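# Open the curtain fully with the mobile arm robot

## Task

Pull the curtain until it is completely open, and finish with the robot standing upright: a robot that has tipped over or is left leaning counts as a failure.

## Robot and tools

ROBOT. TidyBot++: a wheeled base (0.54 m long, 0.50 m wide, 0.38 m high) on four driven casters, with one seven-joint arm ending in a two-finger gripper. The shoulder sits 0.12 m ahead of the base centre, 0.68 m off the floor. Segments: upper arm 0.42 m, forearm 0.31 m, hand 0.31 m from wrist to the reported hand point. The arm begins folded, hand pointing down, sticking out at most 0.08 m past the base front. Cameras: base_camera (fixed on the base, looking forward) and wrist_camera (looks along the hand).

FRAMES. Base frame: origin on the floor below the base centre, x forward, y to the left, z up, metres. The odometry frame is the base frame as it was when the scene began. hand_pose is the point between the finger pads; its z axis runs out along the fingers, and the fingers close along its y axis. Quaternions are written qw, qx, qy, qz.

move. One call = one action, built from any of "base", "joints", "target", plus optional "speeds" and "min_time_s"; "cameras" and "blocking" are not part of the action. With no action it just reports state, images and the scene number.
- "base": an object holding relative offsets measured from where the base currently is, along its own axes at the start: translate_m (metres, forward positive, -2 to 2), strafe_m (metres, left positive, -2 to 2), rotate_rad (radians, counter-clockwise from above positive, -6.3 to 6.3). A base move times out after 14 s.
- "joints": an object of absolute joint angles by name: joint_1_rad..joint_7_rad and gripper_pos. joint_2_rad within ±2.249, joint_4_rad ±2.579, joint_6_rad ±2.099; joints 1, 3, 5, 7 are unlimited but go the short way, so send steps below half a turn. joint_1_rad positive turns the arm clockwise from above (opposite to rotate_rad). gripper_pos runs 0 (open, about 85 mm gap) to 1 (closed).
- "target": a single list of seven numbers [x, y, z, qw, qx, qy, qz], an absolute hand pose in the base frame, metres, as hand_pose prints it. Alongside it, "joints" may contain only gripper_pos. The controller picks the joint angles itself; the hand may curve or overshoot, and unreachable poses make it wander up to 10 s then time out. To fix a position, add (wanted minus read hand_pose) to your last target. To hold still, resend hand_target, not hand_pose.
- "speeds": caps for this action only: translate_m and strafe_m 0.05 to 0.5 m/s (put a combined move's speed under one key), rotate_rad 0.1 to 1.57 rad/s.
- "min_time_s": 0.1 to 8 s, the shortest duration of each arm motion.
- "cameras": list of "base_camera", "wrist_camera" or "all"; [] for none.
- "blocking": true or absent waits for all motion to end; false returns within about 0.5 s while motion continues (check with wait(0), line "earlier move"). A later move replaces only the targets it names.
No action may exceed 15 s. Unknown keys make a call invalid; out-of-range values get it refused, and a refusal or an unplanned stop cancels the following move, wait and finished_scene calls in that reply.

wait: seconds (0 to 10), optional cameras; returns early once earlier motions have settled.
stop: optional cameras; brakes everything still moving; braked parts report "stopped" and may keep pressing on contacts.
zoom_image: camera ("base_camera" or "wrist_camera") and region [x0, y0, x1, y1] in pixels, top-left origin, at most 504 by 504; only for the latest images.
read_manual: section "licences"; gives licence texts only.
finished_scene: scene (the current scene number). Irreversible; the curtain must stay open afterward. After ending the first scene, make no more calls in that reply.

RESULT LINES. "move": "done" or the worst status among motions. base_status, joint_status, hand_status: "moving", "done", "off_target" (rested away from target, maybe still pushing), "contact_stop", "time_out", "stopped", "not_followed", "torque_fault", "limit_stop_at_motor_heat". "joint command not followed" / "pose unreachable" mean a safety check withheld arm targets (e.g. self-collision, with "cause:"). base_odometry counts wheel turns, so slip appears as travel; heading in rad. base_tilt in degrees, forward and right positive. motor_effort: percent of max torque, bracket is peak in last action. on_its_own lists uncommanded behaviour. "pictures" names the cameras in image order. ARM HIT means the arm struck the base or itself. MOTOR HOT warns of heating; an OVER-TEMPERATURE FAULT lets the arm sag for 30 to 60 s. A "done" base only means the wheels turned, possibly while blocked.

PRECISION. Joints may settle off target by their tolerance (about 0.04 to 0.11 rad, gripper 0.03); resending the same value does nothing. After a joints move, correct by sending last command plus (wanted minus read). Hand readings can be 1 to 2 cm off; trust the images. Holding a load makes the arm sag.

AVOID. Tipping: never drive or turn the base while the arm is snagged high (around 0.6 m or more); pulling sideways on a raised hand can lift wheels; reaching far out or swinging a stretched arm sideways can also topple the robot. Backing off or pulling the arm in rights a slight lean. The arm does not avoid obstacles and keeps pushing; hard hits on fixed or heavy things fail the scene, and big impacts can cause a torque fault (arm frozen 10 s; limits 104.5 N m joints 1 to 4, 51.3 N m joints 5 to 7). Avoid dropping things, slamming, heavy pulling or twisting on the gripper, and squeezing hard on something still resting on a surface. Nothing stops the arm from hitting the base. Stretched-out holding heats motors.

Each tool is called as a command line: name --argument value for each argument, lists and objects as JSON in quotes; but a table of rows of numbers goes row by row, as --pt "numbers of a row", without its own name.

## Session

move

Scene clock: 0.00 s.
base_odometry: x=+0.000 y=+0.000 heading=+0.000
base_tilt: forward=+0.0 right=+0.3
base_status: not commanded
joint_positions: joint_1_rad=+0.035 joint_2_rad=-0.330 joint_3_rad=+3.167 joint_4_rad=-2.499 joint_5_rad=-0.002 joint_6_rad=-0.913 joint_7_rad=+1.553 gripper_pos=+0.000
joint_status: not commanded
motor_effort: joint_1_rad=+0 joint_2_rad=-2 joint_3_rad=+0 joint_4_rad=+13 joint_5_rad=-1 joint_6_rad=+1 joint_7_rad=-1
hand_pose: x=+0.2614 y=-0.0058 z=+0.5923 quat_wxyz=(-0.004, +0.999, -0.039, +0.030) (m; base frame)
hand_target: x=+0.2613 y=-0.0058 z=+0.5923 quat_wxyz=(-0.004, +0.999, -0.039, +0.030) (m; base frame)
hand_status: not commanded
pictures: base_camera, wrist_camera

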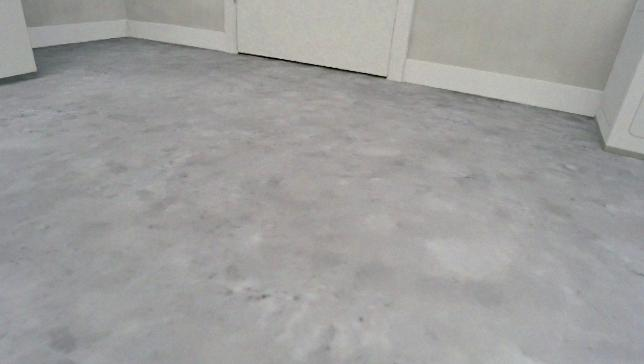

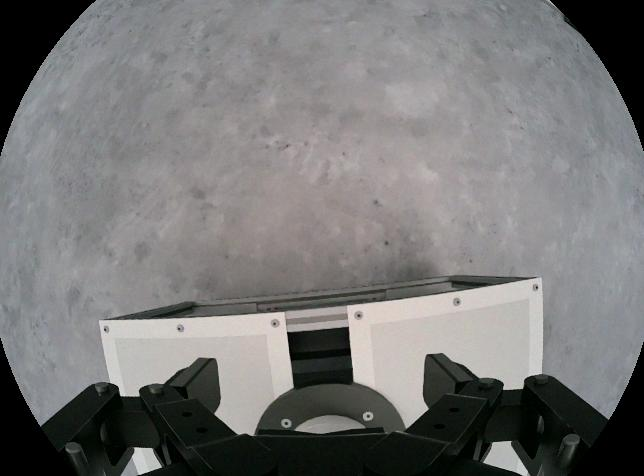

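move --joints '{"joint_6_rad": 0.7}' --cameras '["all"]'

Scene clock: 11.27 s.
move: done
base_odometry: x=+0.000 y=+0.000 heading=+0.000
base_tilt: forward=+0.1 right=+0.3
base_status: not commanded
joint_positions: joint_1_rad=+0.035 joint_2_rad=-0.330 joint_3_rad=+3.167 joint_4_rad=-2.499 joint_5_rad=-0.002 joint_6_rad=+0.603 joint_7_rad=+1.553 gripper_pos=+0.000
joint_status: all done
motor_effort: joint_1_rad=+0(1) joint_2_rad=-7(8) joint_3_rad=+0(1) joint_4_rad=+16(17) joint_5_rad=+0(1) joint_6_rad=+9(10) joint_7_rad=-1(1)
hand_pose: x=+0.5532 y=-0.0264 z=+0.9046 quat_wxyz=(+0.011, +0.705, -0.031, +0.709) (m; base frame)
hand_target: x=+0.5515 y=-0.0266 z=+0.9347 quat_wxyz=(+0.012, +0.669, -0.030, +0.742) (m; base frame)
hand_status: not commanded
pictures: base_camera, wrist_camera
camera_calibration:
wrist_camera: T_world_to_cam=[[-0.06503, -0.996952, -0.0430923, 0.0496491], [0.0159365, 0.0421407, -0.998985, 0.9558], [0.997756, -0.0656507, 0.0131475, -0.432361], [0, 0, 0, 1]] pos_world=[0.419387, -0.0191651, 0.962654]

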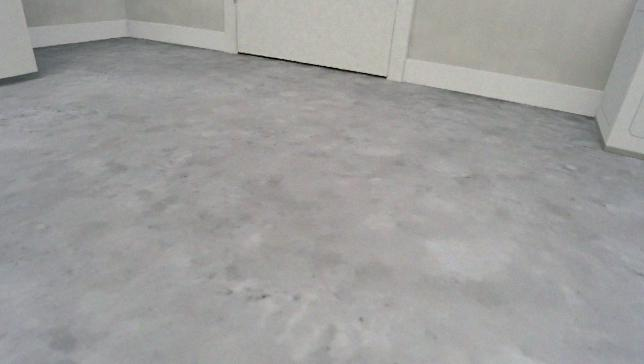

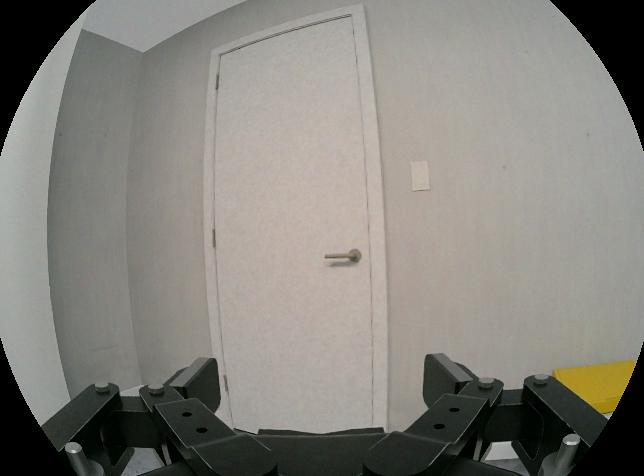

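move --base '{"rotate_rad": -1.57}' --cameras '["all"]'

move --base '{"rotate_rad": -1.57}' --cameras '["all"]'

move --base '{"rotate_rad": -1.57}' --cameras '["all"]'

Scene clock: 22.57 s.
move: done
base_odometry: x=+0.000 y=+0.000 heading=-1.569
base_tilt: forward=+0.0 right=+0.3
base_status: done
joint_positions: joint_1_rad=+0.035 joint_2_rad=-0.330 joint_3_rad=+3.168 joint_4_rad=-2.499 joint_5_rad=-0.002 joint_6_rad=+0.603 joint_7_rad=+1.553 gripper_pos=+0.000
joint_status: not commanded
motor_effort: joint_1_rad=+0(1) joint_2_rad=-6(8) joint_3_rad=+0(2) joint_4_rad=+17(18) joint_5_rad=+0(1) joint_6_rad=+9(10) joint_7_rad=-1(1)
hand_pose: x=+0.5532 y=-0.0269 z=+0.9046 quat_wxyz=(+0.012, +0.705, -0.031, +0.709) (m; base frame)
hand_target: x=+0.5515 y=-0.0266 z=+0.9347 quat_wxyz=(+0.012, +0.669, -0.030, +0.742) (m; base frame)
hand_status: not commanded
pictures: base_camera, wrist_camera
camera_calibration:
wrist_camera: T_world_to_cam=[[-0.0660247, -0.996874, -0.0433949, 0.0499587], [0.0159989, 0.0424265, -0.998971, 0.955784], [0.99769, -0.0666511, 0.0131477, -0.43238], [0, 0, 0, 1]] pos_world=[0.419388, -0.0195668, 0.962654]

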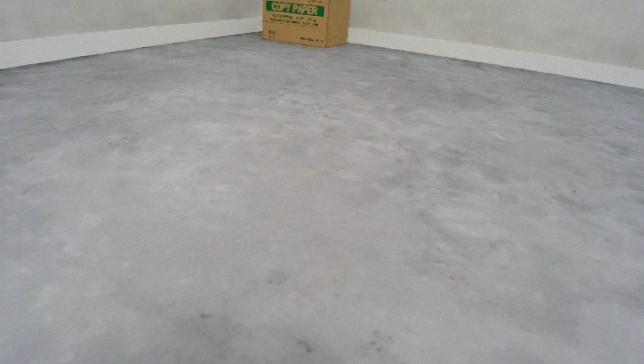

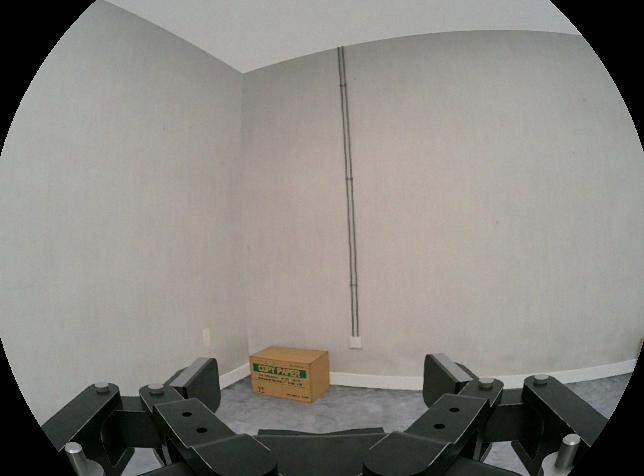

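Scene clock: 24.87 s.
move: done
base_odometry: x=+0.000 y=+0.000 heading=-3.138
base_tilt: forward=+0.0 right=+0.3
base_status: done
joint_positions: joint_1_rad=+0.035 joint_2_rad=-0.330 joint_3_rad=+3.168 joint_4_rad=-2.499 joint_5_rad=-0.002 joint_6_rad=+0.603 joint_7_rad=+1.553 gripper_pos=+0.000
joint_status: not commanded
motor_effort: joint_1_rad=+1(2) joint_2_rad=-7(8) joint_3_rad=+0(2) joint_4_rad=+16(17) joint_5_rad=-1(1) joint_6_rad=+9(10) joint_7_rad=-1(1)
hand_pose: x=+0.5532 y=-0.0272 z=+0.9046 quat_wxyz=(+0.012, +0.705, -0.032, +0.709) (m; base frame)
hand_target: x=+0.5515 y=-0.0266 z=+0.9347 quat_wxyz=(+0.012, +0.669, -0.030, +0.742) (m; base frame)
hand_status: not commanded
pictures: base_camera, wrist_camera
camera_calibration:
wrist_camera: T_world_to_cam=[[-0.0666282, -0.996825, -0.0436038, 0.0502068], [0.0160385, 0.0426253, -0.998962, 0.955773], [0.997649, -0.0672584, 0.0131475, -0.43229], [0, 0, 0, 1]] pos_world=[0.419289, -0.0197679, 0.962654]

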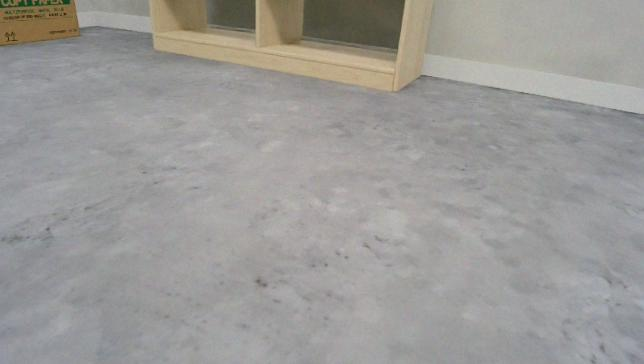

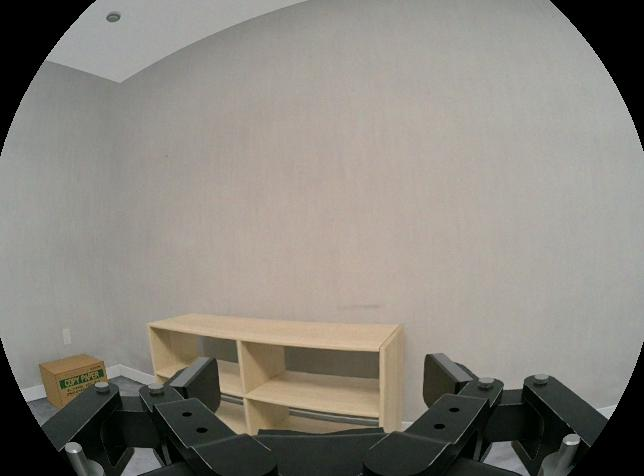

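Scene clock: 27.17 s.
move: done
base_odometry: x=+0.000 y=+0.000 heading=+1.576
base_tilt: forward=+0.1 right=+0.3
base_status: done
joint_positions: joint_1_rad=+0.035 joint_2_rad=-0.330 joint_3_rad=+3.169 joint_4_rad=-2.499 joint_5_rad=-0.002 joint_6_rad=+0.603 joint_7_rad=+1.553 gripper_pos=+0.000
joint_status: not commanded
motor_effort: joint_1_rad=+0(2) joint_2_rad=-7(8) joint_3_rad=+0(2) joint_4_rad=+16(17) joint_5_rad=-1(1) joint_6_rad=+10(10) joint_7_rad=-1(1)
hand_pose: x=+0.5532 y=-0.0274 z=+0.9046 quat_wxyz=(+0.012, +0.705, -0.032, +0.709) (m; base frame)
hand_target: x=+0.5515 y=-0.0266 z=+0.9347 quat_wxyz=(+0.012, +0.669, -0.030, +0.742) (m; base frame)
hand_status: not commanded
pictures: base_camera, wrist_camera
camera_calibration:
wrist_camera: T_world_to_cam=[[-0.0670259, -0.996789, -0.0438018, 0.0503647], [0.016069, 0.0428164, -0.998954, 0.955765], [0.997622, -0.0676597, 0.0131476, -0.4323], [0, 0, 0, 1]] pos_world=[0.41929, -0.0199688, 0.962655]

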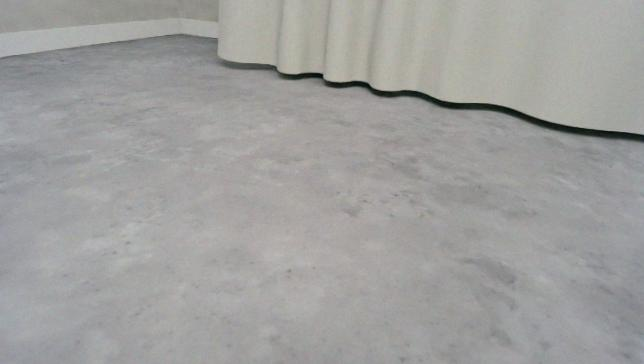

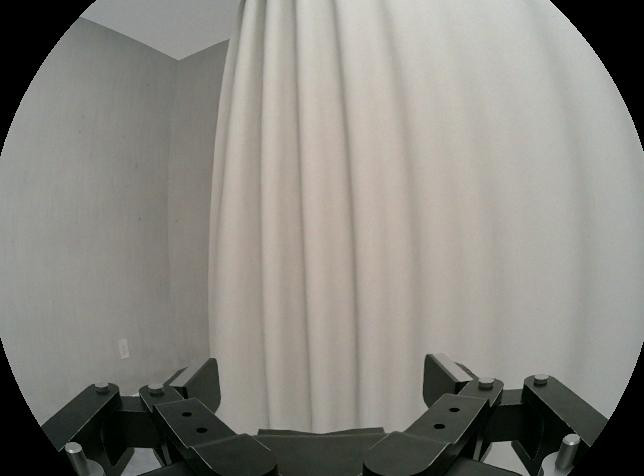

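move --base '{"rotate_rad": -0.7}' --joints '{"joint_6_rad": 1.0}' --cameras '["all"]'

Scene clock: 32.67 s.
move: done
base_odometry: x=+0.000 y=+0.000 heading=+0.877
base_tilt: forward=+0.0 right=+0.3
base_status: done
joint_positions: joint_1_rad=+0.035 joint_2_rad=-0.330 joint_3_rad=+3.169 joint_4_rad=-2.498 joint_5_rad=-0.002 joint_6_rad=+0.912 joint_7_rad=+1.553 gripper_pos=+0.000
joint_status: all done
motor_effort: joint_1_rad=+0(2) joint_2_rad=-6(8) joint_3_rad=+1(2) joint_4_rad=+16(18) joint_5_rad=-1(1) joint_6_rad=+9(12) joint_7_rad=-1(1)
hand_pose: x=+0.5380 y=-0.0276 z=+0.9998 quat_wxyz=(+0.015, +0.587, -0.028, +0.809) (m; base frame)
hand_target: x=+0.5283 y=-0.0261 z=+1.0248 quat_wxyz=(+0.015, +0.551, -0.026, +0.834) (m; base frame)
hand_status: not commanded
pictures: base_camera, wrist_camera
camera_calibration:
wrist_camera: T_world_to_cam=[[-0.0569278, -0.997414, -0.0438631, 0.0479843], [0.319822, 0.0234004, -0.947188, 0.83537], [0.945766, -0.0679498, 0.317663, -0.694961], [0, 0, 0, 1]] pos_world=[0.392832, -0.0189102, 1.01412]

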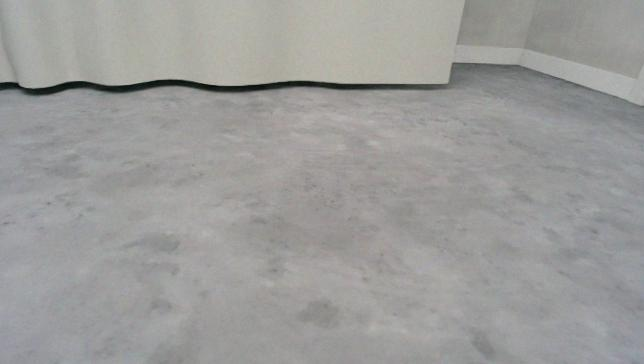

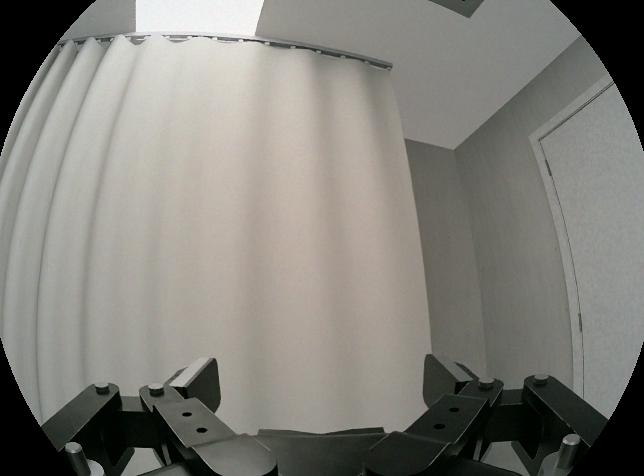

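move --base '{"translate_m": 0.738, "strafe_m": -1.075, "rotate_rad": 0.32}' --joints '{"joint_1_rad": 0.0, "joint_2_rad": 0.3, "joint_3_rad": 3.14, "joint_4_rad": -1.27, "joint_5_rad": -1.57, "joint_6_rad": -0.3, "joint_7_rad": 3.14}' --cameras '["all"]'

Scene clock: 55.83 s.
move: done
base_odometry: x=+1.299 y=-0.120 heading=+1.197
base_tilt: forward=+0.1 right=+0.3
base_status: done
joint_positions: joint_1_rad=+0.013 joint_2_rad=+0.258 joint_3_rad=+3.152 joint_4_rad=-1.298 joint_5_rad=-1.510 joint_6_rad=-0.225 joint_7_rad=+3.099 gripper_pos=+0.000
joint_status: all done
motor_effort: joint_1_rad=+0(3) joint_2_rad=-28(29) joint_3_rad=+0(4) joint_4_rad=+19(20) joint_5_rad=-2(3) joint_6_rad=+1(10) joint_7_rad=-1(2)
hand_pose: x=+0.8459 y=+0.0549 z=+1.0932 quat_wxyz=(-0.063, +0.703, +0.079, +0.704) (m; base frame)
hand_target: x=+0.8549 y=+0.0939 z=+1.0846 quat_wxyz=(-0.107, +0.699, +0.106, +0.699) (m; base frame)
hand_status: not commanded
pictures: base_camera, wrist_camera
camera_calibration:
wrist_camera: T_world_to_cam=[[0.195483, -0.980678, 0.00753152, -0.118684], [0.00924953, -0.0058357, -0.99994, 1.14547], [0.980663, 0.195541, 0.00793003, -0.715681], [0, 0, 0, 1]] pos_world=[0.714448, 0.030239, 1.15197]

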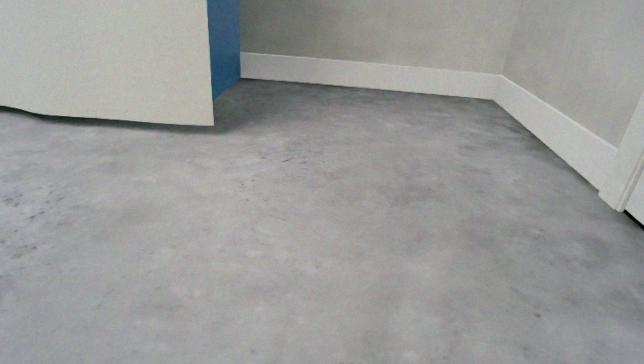

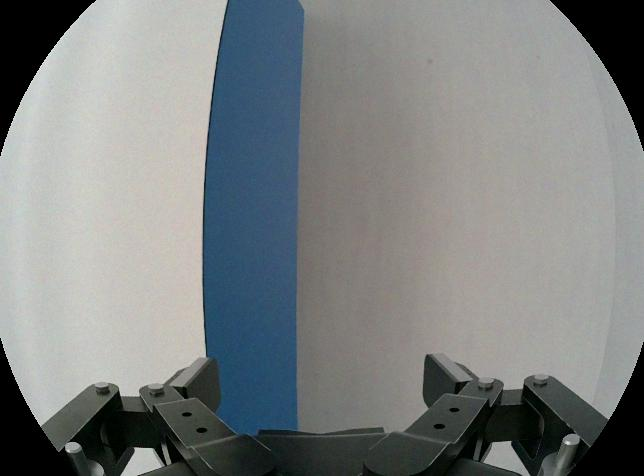

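move --base '{"translate_m": 0.29, "strafe_m": -0.12, "rotate_rad": -0.03}' --joints '{"joint_5_rad": -1.63, "joint_6_rad": -1.12}' --speeds '{"translate_m": 0.25}' --cameras '["all"]'

Scene clock: 75.20 s.
move: done
base_odometry: x=+1.516 y=+0.106 heading=+1.167
base_tilt: forward=+0.1 right=+0.3
base_status: done
joint_positions: joint_1_rad=+0.005 joint_2_rad=+0.274 joint_3_rad=+3.144 joint_4_rad=-1.295 joint_5_rad=-1.558 joint_6_rad=-1.046 joint_7_rad=+3.100 gripper_pos=+0.000
joint_status: all done
motor_effort: joint_1_rad=+1(2) joint_2_rad=-26(29) joint_3_rad=-1(2) joint_4_rad=+16(20) joint_5_rad=-8(9) joint_6_rad=+1(3) joint_7_rad=-1(1)
hand_pose: x=+0.7053 y=+0.2663 z=+1.0841 quat_wxyz=(-0.360, +0.623, +0.342, +0.604) (m; base frame)
hand_target: x=+0.6929 y=+0.2814 z=+1.1012 quat_wxyz=(-0.394, +0.587, +0.358, +0.610) (m; base frame)
hand_status: not commanded
pictures: base_camera, wrist_camera
camera_calibration:
wrist_camera: T_world_to_cam=[[0.857716, -0.511701, -0.0498547, -0.413609], [-0.0442267, 0.0231747, -0.998753, 1.16758], [0.512218, 0.858851, -0.00275351, -0.453784], [0, 0, 0, 1]] pos_world=[0.638833, 0.15103, 1.14425]

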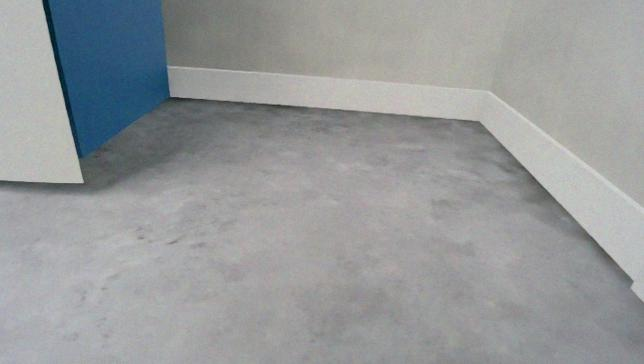

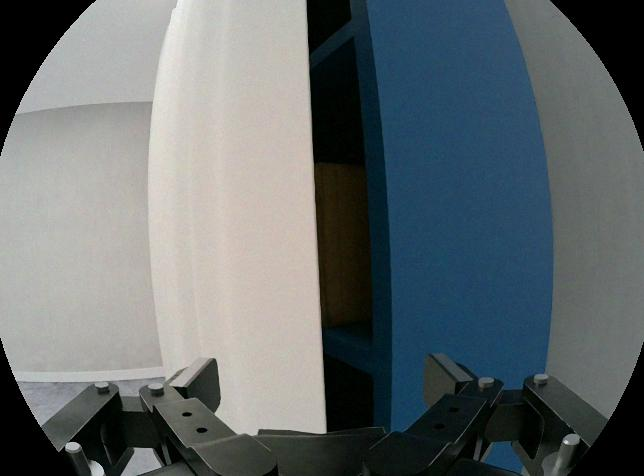

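move --base '{"translate_m": 0.047, "strafe_m": 0.085}' --speeds '{"translate_m": 0.1}' --cameras '["wrist_camera"]'

move --joints '{"gripper_pos": 1.0}' --cameras '["wrist_camera"]'

Scene clock: 98.17 s.
move: done
base_odometry: x=+1.457 y=+0.183 heading=+1.167
base_tilt: forward=+0.0 right=+0.3
base_status: done
joint_positions: joint_1_rad=+0.003 joint_2_rad=+0.274 joint_3_rad=+3.144 joint_4_rad=-1.295 joint_5_rad=-1.559 joint_6_rad=-1.047 joint_7_rad=+3.100 gripper_pos=+0.000
joint_status: not commanded
motor_effort: joint_1_rad=+0(3) joint_2_rad=-26(28) joint_3_rad=-1(3) joint_4_rad=+16(18) joint_5_rad=-8(9) joint_6_rad=+0(1) joint_7_rad=-1(1)
hand_pose: x=+0.7046 y=+0.2676 z=+1.0843 quat_wxyz=(-0.361, +0.623, +0.343, +0.604) (m; base frame)
hand_target: x=+0.6929 y=+0.2814 z=+1.1012 quat_wxyz=(-0.394, +0.587, +0.358, +0.610) (m; base frame)
hand_status: not commanded
pictures: wrist_camera
camera_calibration:
wrist_camera: T_world_to_cam=[[0.859013, -0.509472, -0.0503501, -0.413298], [-0.0443552, 0.0239157, -0.99873, 1.16758], [0.510029, 0.860155, -0.00205384, -0.454119], [0, 0, 0, 1]] pos_world=[0.63843, 0.152125, 1.14435]

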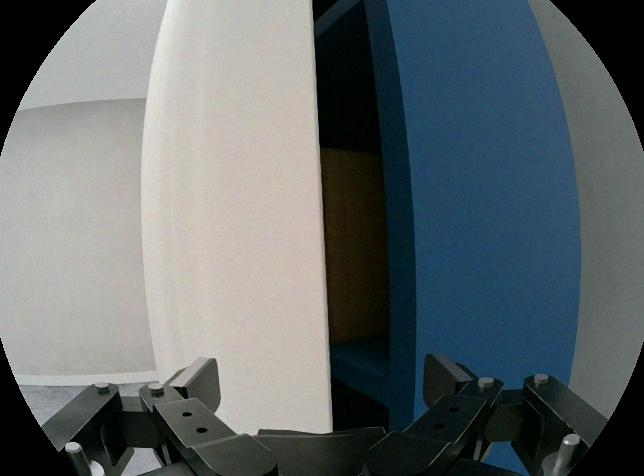

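Scene clock: 99.27 s.
move: done
base_odometry: x=+1.457 y=+0.183 heading=+1.167
base_tilt: forward=+0.1 right=+0.3
base_status: not commanded
joint_positions: joint_1_rad=+0.003 joint_2_rad=+0.274 joint_3_rad=+3.144 joint_4_rad=-1.295 joint_5_rad=-1.559 joint_6_rad=-1.047 joint_7_rad=+3.100 gripper_pos=+0.999
joint_status: all done
motor_effort: joint_1_rad=+0(1) joint_2_rad=-26(27) joint_3_rad=-1(2) joint_4_rad=+17(17) joint_5_rad=-8(9) joint_6_rad=+0(1) joint_7_rad=-1(1)
hand_pose: x=+0.7046 y=+0.2676 z=+1.0843 quat_wxyz=(-0.361, +0.623, +0.343, +0.604) (m; base frame)
hand_target: x=+0.6929 y=+0.2814 z=+1.1012 quat_wxyz=(-0.394, +0.587, +0.358, +0.610) (m; base frame)
hand_status: not commanded
pictures: wrist_camera
camera_calibration:
wrist_camera: T_world_to_cam=[[0.859013, -0.509472, -0.0503501, -0.413298], [-0.0443552, 0.0239157, -0.99873, 1.16758], [0.510029, 0.860155, -0.00205384, -0.454119], [0, 0, 0, 1]] pos_world=[0.63843, 0.152125, 1.14435]

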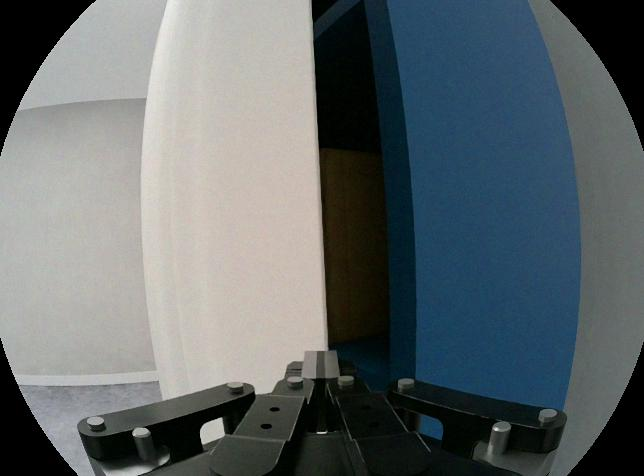

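zoom_image --camera "wrist_camera" --region '[240, 300, 400, 420]'

Scaled by 3.150.

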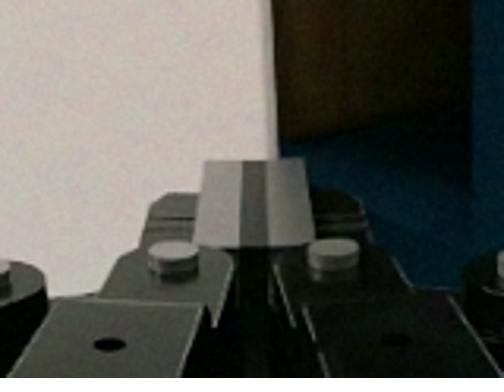

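move --joints '{"gripper_pos": 0.0}' --cameras '["base_camera"]'

move --base '{"translate_m": 0.022, "strafe_m": 0.04}' --speeds '{"translate_m": 0.1}' --cameras '["wrist_camera"]'

move --joints '{"gripper_pos": 1.0}' --cameras '["wrist_camera"]'

zoom_image --camera "wrist_camera" --region '[240, 300, 400, 420]'

Scene clock: 130.37 s.
move: done
base_odometry: x=+1.457 y=+0.183 heading=+1.167
base_tilt: forward=+0.1 right=+0.3
base_status: not commanded
joint_positions: joint_1_rad=+0.003 joint_2_rad=+0.274 joint_3_rad=+3.144 joint_4_rad=-1.295 joint_5_rad=-1.559 joint_6_rad=-1.047 joint_7_rad=+3.100 gripper_pos=+0.000
joint_status: all done
motor_effort: joint_1_rad=+1(1) joint_2_rad=-26(28) joint_3_rad=-1(2) joint_4_rad=+17(17) joint_5_rad=-8(9) joint_6_rad=+0(1) joint_7_rad=-1(1)
hand_pose: x=+0.7046 y=+0.2676 z=+1.0843 quat_wxyz=(-0.361, +0.623, +0.343, +0.604) (m; base frame)
hand_target: x=+0.6929 y=+0.2814 z=+1.1012 quat_wxyz=(-0.394, +0.587, +0.358, +0.610) (m; base frame)
hand_status: not commanded
pictures: base_camera

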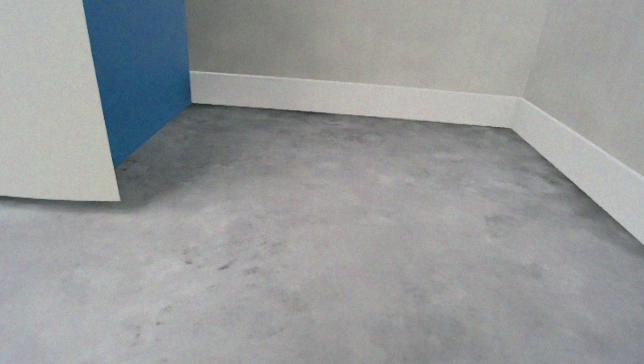

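Scene clock: 131.33 s.
move: done
base_odometry: x=+1.428 y=+0.219 heading=+1.167
base_tilt: forward=+0.1 right=+0.3
base_status: done
joint_positions: joint_1_rad=+0.002 joint_2_rad=+0.275 joint_3_rad=+3.144 joint_4_rad=-1.295 joint_5_rad=-1.560 joint_6_rad=-1.047 joint_7_rad=+3.100 gripper_pos=+0.000
joint_status: not commanded
motor_effort: joint_1_rad=+0(3) joint_2_rad=-25(29) joint_3_rad=-1(3) joint_4_rad=+17(17) joint_5_rad=-8(9) joint_6_rad=+1(2) joint_7_rad=-1(1)
hand_pose: x=+0.7042 y=+0.2686 z=+1.0844 quat_wxyz=(-0.361, +0.622, +0.343, +0.604) (m; base frame)
hand_target: x=+0.6929 y=+0.2814 z=+1.1012 quat_wxyz=(-0.394, +0.587, +0.358, +0.610) (m; base frame)
hand_status: not commanded
pictures: wrist_camera
camera_calibration:
wrist_camera: T_world_to_cam=[[0.859961, -0.507829, -0.0507587, -0.413193], [-0.0445485, 0.0243847, -0.99871, 1.16759], [0.508412, 0.861113, -0.00165316, -0.454324], [0, 0, 0, 1]] pos_world=[0.638328, 0.152921, 1.14436]

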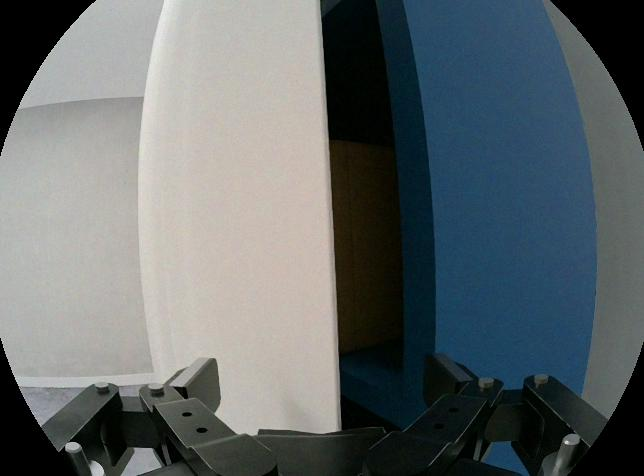

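Scene clock: 132.43 s.
move: done
base_odometry: x=+1.428 y=+0.219 heading=+1.167
base_tilt: forward=+0.1 right=+0.3
base_status: not commanded
joint_positions: joint_1_rad=+0.002 joint_2_rad=+0.275 joint_3_rad=+3.144 joint_4_rad=-1.295 joint_5_rad=-1.560 joint_6_rad=-1.047 joint_7_rad=+3.100 gripper_pos=+0.991
joint_status: all done
motor_effort: joint_1_rad=+1(1) joint_2_rad=-26(27) joint_3_rad=-1(2) joint_4_rad=+17(17) joint_5_rad=-9(9) joint_6_rad=+1(2) joint_7_rad=-1(1)
hand_pose: x=+0.7042 y=+0.2686 z=+1.0844 quat_wxyz=(-0.361, +0.622, +0.343, +0.604) (m; base frame)
hand_target: x=+0.6929 y=+0.2814 z=+1.1012 quat_wxyz=(-0.394, +0.587, +0.358, +0.610) (m; base frame)
hand_status: not commanded
pictures: wrist_camera
camera_calibration:
wrist_camera: T_world_to_cam=[[0.859958, -0.507819, -0.050911, -0.413065], [-0.0445781, 0.0246342, -0.998702, 1.16766], [0.508414, 0.861112, -0.00145322, -0.454467], [0, 0, 0, 1]] pos_world=[0.638328, 0.152821, 1.14446]

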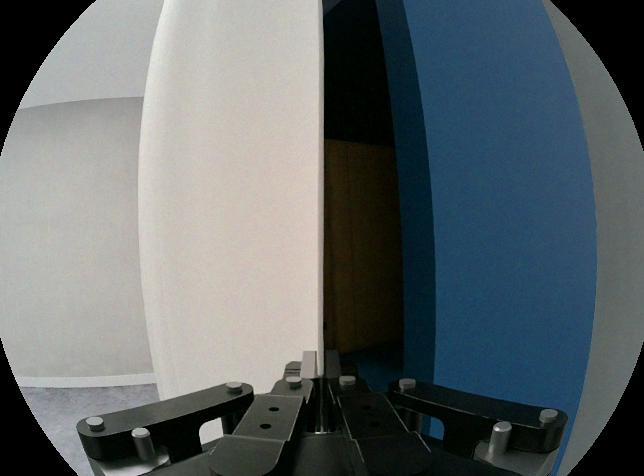

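Scaled by 3.150.

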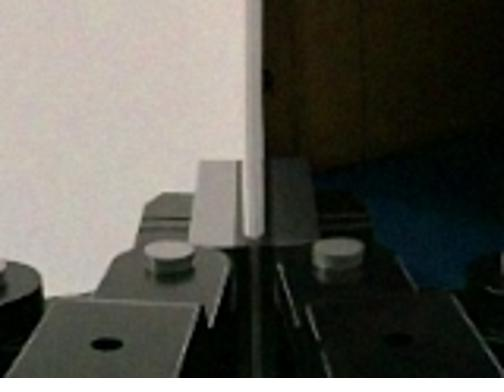

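move --base '{"strafe_m": 0.5}' --speeds '{"strafe_m": 0.15}' --cameras '["all"]'

move --base '{"strafe_m": 0.6}' --speeds '{"strafe_m": 0.2}' --cameras '["all"]'

Scene clock: 150.83 s.
move: done
base_odometry: x=+0.969 y=+0.416 heading=+1.167
base_tilt: forward=+0.0 right=+0.3
base_status: done
joint_positions: joint_1_rad=+0.019 joint_2_rad=+0.270 joint_3_rad=+3.146 joint_4_rad=-1.237 joint_5_rad=-1.655 joint_6_rad=-1.047 joint_7_rad=+3.100 gripper_pos=+0.991
joint_status: not commanded
motor_effort: joint_1_rad=-6(7) joint_2_rad=-15(27) joint_3_rad=-4(5) joint_4_rad=+9(18) joint_5_rad=+3(9) joint_6_rad=-3(4) joint_7_rad=-1(1)
hand_pose: x=+0.7053 y=+0.2562 z=+1.1399 quat_wxyz=(-0.374, +0.588, +0.321, +0.642) (m; base frame)
hand_target: x=+0.6929 y=+0.2814 z=+1.1012 quat_wxyz=(-0.394, +0.587, +0.358, +0.610) (m; base frame)
hand_status: not commanded
pictures: base_camera, wrist_camera
camera_calibration:
wrist_camera: T_world_to_cam=[[0.854233, -0.518089, -0.0432498, -0.419462], [0.0209475, 0.117422, -0.992861, 1.14671], [0.519468, 0.847229, 0.111159, -0.576846], [0, 0, 0, 1]] pos_world=[0.633951, 0.136752, 1.18451]

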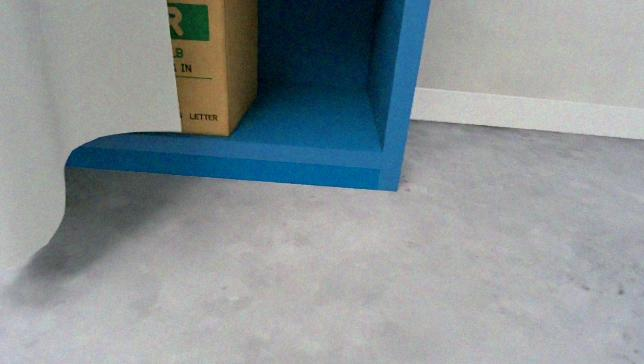

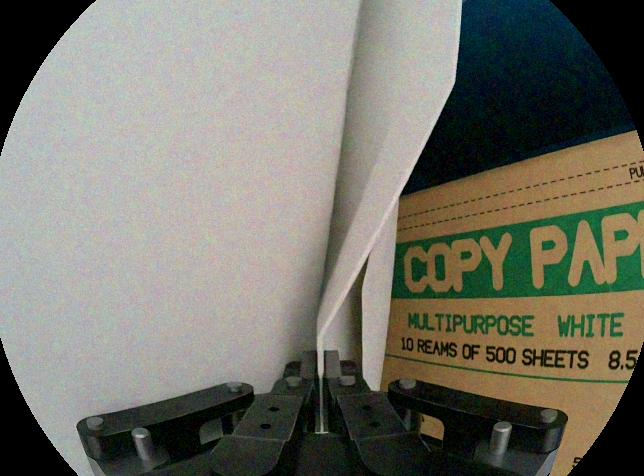

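Scene clock: 157.33 s.
move: time_out
base_odometry: x=+0.419 y=+0.651 heading=+1.161
base_tilt: forward=+0.0 right=+0.4
base_status: strafe_m time_out (by the wheels' count: +0.598 of +0.600)
joint_positions: joint_1_rad=+0.159 joint_2_rad=+0.174 joint_3_rad=+3.274 joint_4_rad=-1.167 joint_5_rad=-1.785 joint_6_rad=-1.023 joint_7_rad=+3.100 gripper_pos=+0.991
joint_status: not commanded
motor_effort: joint_1_rad=-28(32) joint_2_rad=-3(16) joint_3_rad=-22(26) joint_4_rad=-1(9) joint_5_rad=+20(25) joint_6_rad=-24(29) joint_7_rad=+1(1)
hand_pose: x=+0.7001 y=+0.1126 z=+1.2541 quat_wxyz=(-0.279, +0.550, +0.244, +0.749) (m; base frame)
hand_target: x=+0.6929 y=+0.2814 z=+1.1012 quat_wxyz=(-0.394, +0.587, +0.358, +0.610) (m; base frame)
hand_status: not commanded
pictures: base_camera, wrist_camera
camera_calibration:
wrist_camera: T_world_to_cam=[[0.686255, -0.726101, 0.042805, -0.451476], [0.23512, 0.165757, -0.957728, 1.07766], [0.688312, 0.66731, 0.284473, -0.78057], [0, 0, 0, 1]] pos_world=[0.593724, 0.0144345, 1.27348]

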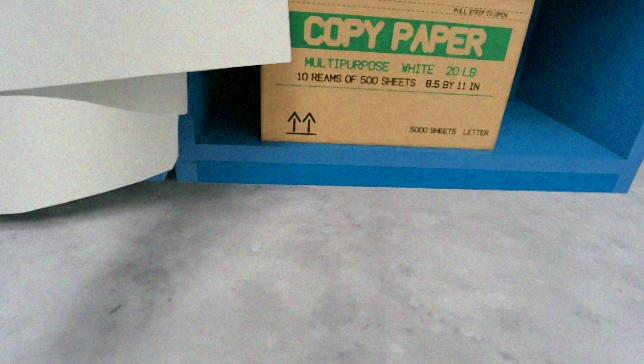

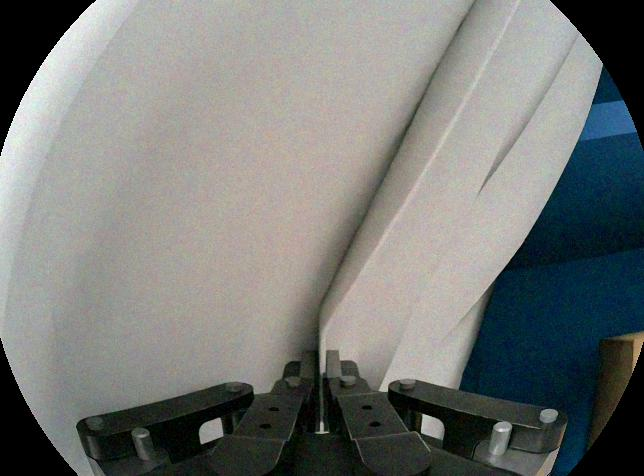

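move --cameras '["wrist_camera"]'

Scene clock: 165.57 s.
base_odometry: x=+0.419 y=+0.651 heading=+1.161
base_tilt: forward=+0.0 right=+0.4
base_status: strafe_m time_out (by the wheels' count: +0.598 of +0.600)
joint_positions: joint_1_rad=+0.159 joint_2_rad=+0.174 joint_3_rad=+3.274 joint_4_rad=-1.167 joint_5_rad=-1.785 joint_6_rad=-1.023 joint_7_rad=+3.100 gripper_pos=+0.991
joint_status: not commanded
motor_effort: joint_1_rad=-28(32) joint_2_rad=-2(16) joint_3_rad=-23(26) joint_4_rad=+0(9) joint_5_rad=+21(25) joint_6_rad=-24(29) joint_7_rad=+1(1)
hand_pose: x=+0.7001 y=+0.1126 z=+1.2541 quat_wxyz=(-0.279, +0.550, +0.244, +0.749) (m; base frame)
hand_target: x=+0.6929 y=+0.2814 z=+1.1012 quat_wxyz=(-0.394, +0.587, +0.358, +0.610) (m; base frame)
hand_status: not commanded
pictures: wrist_camera
camera_calibration:
wrist_camera: T_world_to_cam=[[0.686255, -0.726101, 0.042805, -0.451476], [0.23512, 0.165757, -0.957728, 1.07766], [0.688312, 0.66731, 0.284473, -0.78057], [0, 0, 0, 1]] pos_world=[0.593724, 0.0144345, 1.27348]

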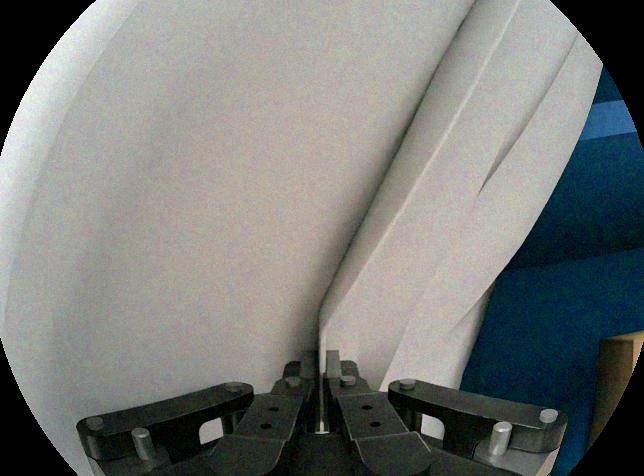

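move --base '{"strafe_m": -0.5}' --speeds '{"strafe_m": 0.2}' --cameras '["all"]'

Scene clock: 181.90 s.
move: done
base_odometry: x=+0.878 y=+0.452 heading=+1.162
base_tilt: forward=+0.1 right=+0.3
base_status: done
joint_positions: joint_1_rad=+0.028 joint_2_rad=+0.254 joint_3_rad=+3.162 joint_4_rad=-1.225 joint_5_rad=-1.692 joint_6_rad=-1.033 joint_7_rad=+3.101 gripper_pos=+0.991
joint_status: not commanded
motor_effort: joint_1_rad=-1(27) joint_2_rad=-24(25) joint_3_rad=-2(22) joint_4_rad=+15(16) joint_5_rad=-6(21) joint_6_rad=-1(24) joint_7_rad=-1(1)
hand_pose: x=+0.7057 y=+0.2414 z=+1.1637 quat_wxyz=(-0.368, +0.578, +0.305, +0.662) (m; base frame)
hand_target: x=+0.6929 y=+0.2814 z=+1.1012 quat_wxyz=(-0.394, +0.587, +0.358, +0.610) (m; base frame)
hand_status: not commanded
pictures: base_camera, wrist_camera
camera_calibration:
wrist_camera: T_world_to_cam=[[0.837262, -0.545531, -0.0372607, -0.414779], [0.0533803, 0.149363, -0.98734, 1.13503], [0.54419, 0.824674, 0.154177, -0.629211], [0, 0, 0, 1]] pos_world=[0.629101, 0.123088, 1.20221]

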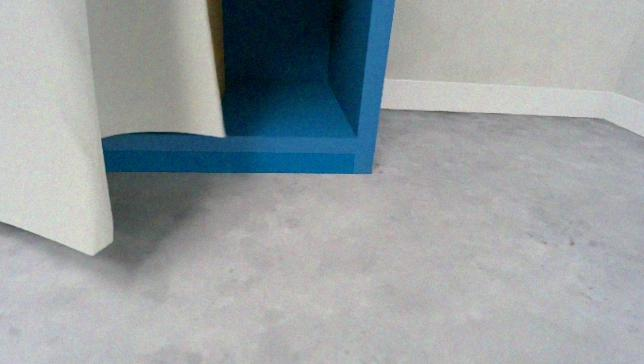

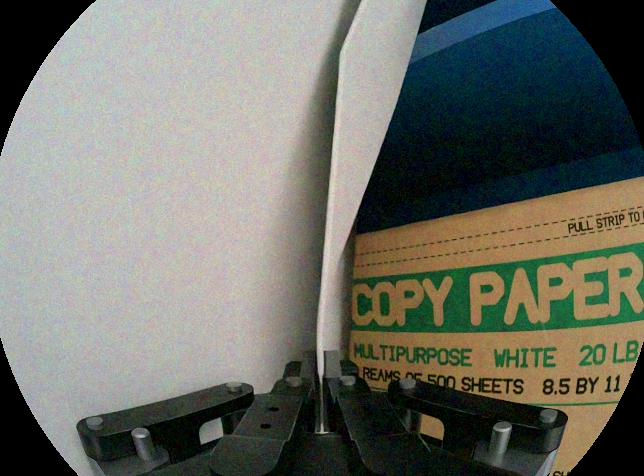

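move --base '{"strafe_m": -0.15}' --speeds '{"strafe_m": 0.2}'

move --joints '{"gripper_pos": 0.0}' --cameras '["wrist_camera"]'

move --base '{"translate_m": -0.15, "strafe_m": -0.2}' --joints '{"joint_6_rad": -0.2, "joint_4_rad": -0.9}' --cameras '["all"]'

Scene clock: 193.50 s.
move: done
base_odometry: x=+1.016 y=+0.392 heading=+1.162
base_tilt: forward=+0.1 right=+0.3
base_status: done
joint_positions: joint_1_rad=+0.013 joint_2_rad=+0.268 joint_3_rad=+3.153 joint_4_rad=-1.236 joint_5_rad=-1.676 joint_6_rad=-1.042 joint_7_rad=+3.101 gripper_pos=+0.991
joint_status: not commanded
motor_effort: joint_1_rad=+0(3) joint_2_rad=-27(29) joint_3_rad=-1(3) joint_4_rad=+18(19) joint_5_rad=-9(10) joint_6_rad=+0(1) joint_7_rad=-1(1)
hand_pose: x=+0.7054 y=+0.2554 z=+1.1468 quat_wxyz=(-0.377, +0.584, +0.314, +0.647) (m; base frame)
hand_target: x=+0.6929 y=+0.2814 z=+1.1012 quat_wxyz=(-0.394, +0.587, +0.358, +0.610) (m; base frame)
hand_status: not commanded
pictures: none

Scene clock: 194.60 s.
move: done
base_odometry: x=+1.016 y=+0.392 heading=+1.162
base_tilt: forward=+0.1 right=+0.3
base_status: not commanded
joint_positions: joint_1_rad=+0.013 joint_2_rad=+0.268 joint_3_rad=+3.153 joint_4_rad=-1.236 joint_5_rad=-1.676 joint_6_rad=-1.042 joint_7_rad=+3.101 gripper_pos=+0.000
joint_status: all done
motor_effort: joint_1_rad=+0(1) joint_2_rad=-27(27) joint_3_rad=-2(2) joint_4_rad=+17(18) joint_5_rad=-9(9) joint_6_rad=+0(1) joint_7_rad=-1(1)
hand_pose: x=+0.7054 y=+0.2554 z=+1.1468 quat_wxyz=(-0.377, +0.584, +0.314, +0.647) (m; base frame)
hand_target: x=+0.6929 y=+0.2814 z=+1.1012 quat_wxyz=(-0.394, +0.587, +0.358, +0.610) (m; base frame)
hand_status: not commanded
pictures: wrist_camera
camera_calibration:
wrist_camera: T_world_to_cam=[[0.852, -0.521131, -0.0501753, -0.409434], [0.025231, 0.136598, -0.990305, 1.14281], [0.522933, 0.842474, 0.12953, -0.599391], [0, 0, 0, 1]] pos_world=[0.633444, 0.135497, 1.18882]

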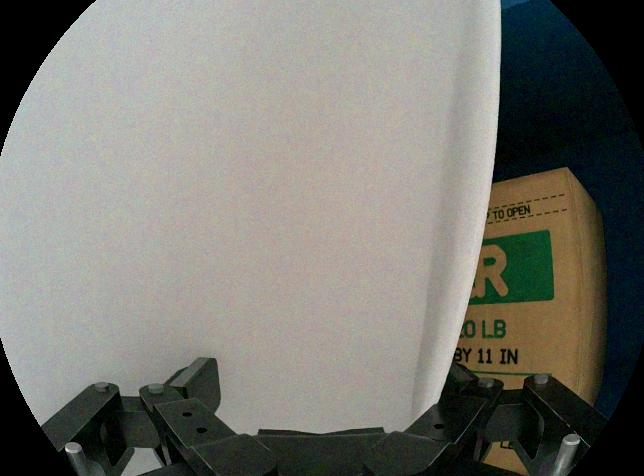

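Scene clock: 196.53 s.
move: done
base_odometry: x=+1.140 y=+0.175 heading=+1.163
base_tilt: forward=+0.1 right=+0.3
base_status: done
joint_positions: joint_1_rad=+0.007 joint_2_rad=+0.272 joint_3_rad=+3.148 joint_4_rad=-0.923 joint_5_rad=-1.676 joint_6_rad=-0.280 joint_7_rad=+3.101 gripper_pos=+0.000
joint_status: all done
motor_effort: joint_1_rad=+0(3) joint_2_rad=-27(30) joint_3_rad=+0(3) joint_4_rad=+17(19) joint_5_rad=-3(9) joint_6_rad=+0(2) joint_7_rad=-1(1)
hand_pose: x=+0.8007 y=+0.0790 z=+1.3205 quat_wxyz=(-0.132, +0.553, +0.072, +0.820) (m; base frame)
hand_target: x=+0.8191 y=+0.0635 z=+1.3120 quat_wxyz=(-0.082, +0.559, +0.066, +0.822) (m; base frame)
hand_status: not commanded
pictures: base_camera, wrist_camera
camera_calibration:
wrist_camera: T_world_to_cam=[[0.297288, -0.953731, -0.0449231, -0.102458], [0.356711, 0.154588, -0.921336, 0.978612], [0.885651, 0.257877, 0.386163, -1.10619], [0, 0, 0, 1]] pos_world=[0.661072, 0.036261, 1.3242]

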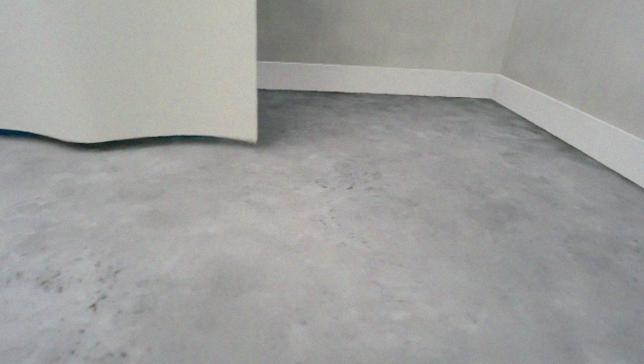

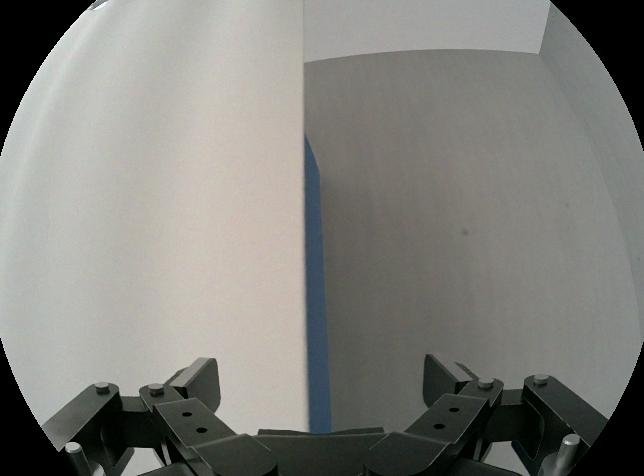

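move --base '{"translate_m": -0.5, "strafe_m": 0.5}' --joints '{"joint_4_rad": -1.6, "joint_5_rad": 0.0, "joint_6_rad": 1.0, "joint_7_rad": 1.57}' --cameras '["all"]'

zoom_image --camera "wrist_camera" --region '[80, 0, 480, 200]'

Scene clock: 219.33 s.
move: done
base_odometry: x=+0.482 y=-0.086 heading=+1.163
base_tilt: forward=+0.1 right=+0.3
base_status: done
joint_positions: joint_1_rad=+0.005 joint_2_rad=+0.276 joint_3_rad=+3.146 joint_4_rad=-1.559 joint_5_rad=-0.058 joint_6_rad=+0.905 joint_7_rad=+1.612 gripper_pos=+0.000
joint_status: all done
motor_effort: joint_1_rad=+1(2) joint_2_rad=-26(31) joint_3_rad=+0(2) joint_4_rad=+17(20) joint_5_rad=-1(4) joint_6_rad=+7(9) joint_7_rad=-1(2)
hand_pose: x=+0.7867 y=-0.0181 z=+1.1899 quat_wxyz=(+0.017, +0.449, -0.021, +0.893) (m; base frame)
hand_target: x=+0.7846 y=+0.0021 z=+1.1757 quat_wxyz=(-0.001, +0.435, +0.000, +0.900) (m; base frame)
hand_status: not commanded
pictures: base_camera, wrist_camera
camera_calibration:
wrist_camera: T_world_to_cam=[[-0.0433011, -0.998353, -0.0376327, 0.0617345], [0.60369, 0.00386711, -0.79721, 0.533514], [0.796042, -0.0572385, 0.602528, -1.21094], [0, 0, 0, 1]] pos_world=[0.644556, -0.00974276, 1.15727]

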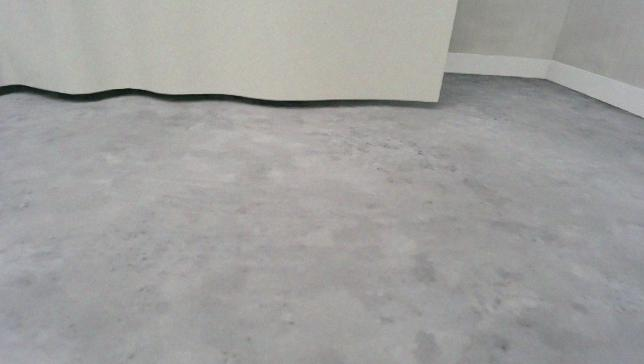

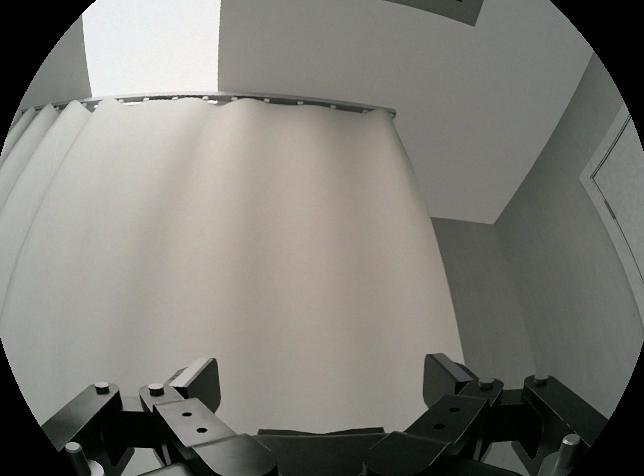

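Scaled by 1.260.

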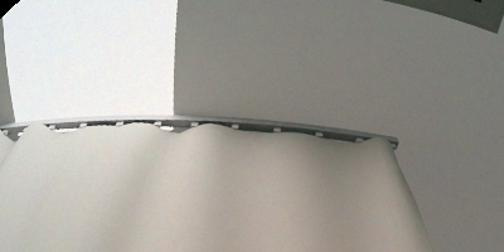

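move --base '{"rotate_rad": 0.7}' --cameras '["all"]'

zoom_image --camera "wrist_camera" --region '[80, 0, 480, 200]'

Scene clock: 232.13 s.
move: done
base_odometry: x=+0.482 y=-0.086 heading=+1.862
base_tilt: forward=+0.1 right=+0.3
base_status: done
joint_positions: joint_1_rad=-0.008 joint_2_rad=+0.276 joint_3_rad=+3.134 joint_4_rad=-1.559 joint_5_rad=-0.044 joint_6_rad=+0.907 joint_7_rad=+1.610 gripper_pos=+0.000
joint_status: not commanded
motor_effort: joint_1_rad=+1(4) joint_2_rad=-27(29) joint_3_rad=+0(3) joint_4_rad=+17(18) joint_5_rad=+0(1) joint_6_rad=+7(9) joint_7_rad=-1(1)
hand_pose: x=+0.7865 y=-0.0002 z=+1.1905 quat_wxyz=(+0.006, +0.448, -0.010, +0.894) (m; base frame)
hand_target: x=+0.7846 y=+0.0021 z=+1.1757 quat_wxyz=(-0.001, +0.435, +0.000, +0.900) (m; base frame)
hand_status: not commanded
pictures: base_camera, wrist_camera
camera_calibration:
wrist_camera: T_world_to_cam=[[-0.0148222, -0.999491, -0.0282367, 0.0460831], [0.605065, 0.0135166, -0.796061, 0.531646], [0.796038, -0.0288844, 0.604557, -1.21251], [0, 0, 0, 1]] pos_world=[0.644203, 0.00385105, 1.15755]

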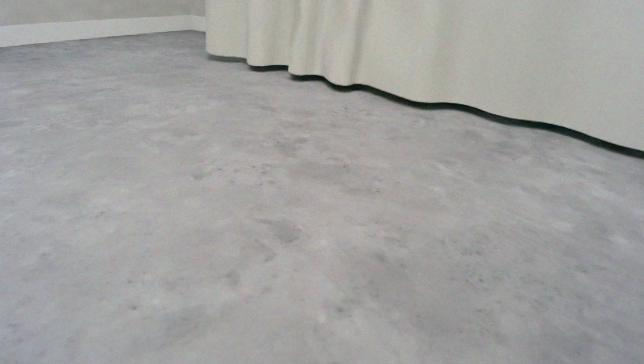

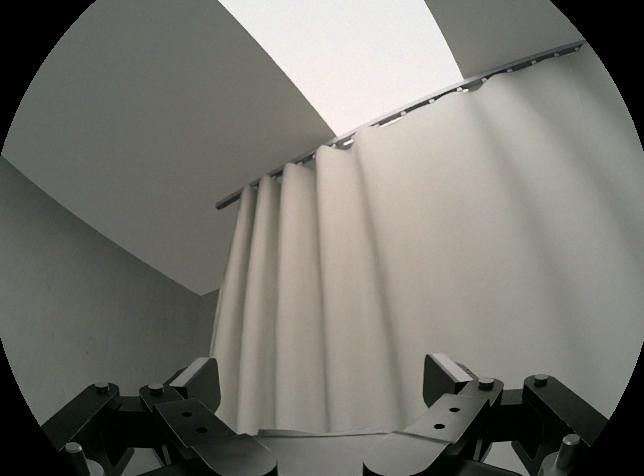

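Scaled by 1.260.

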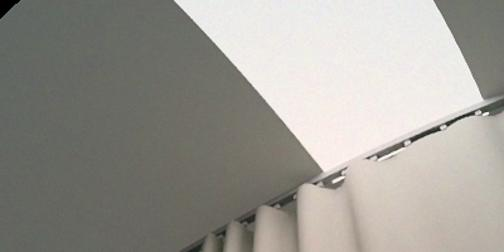

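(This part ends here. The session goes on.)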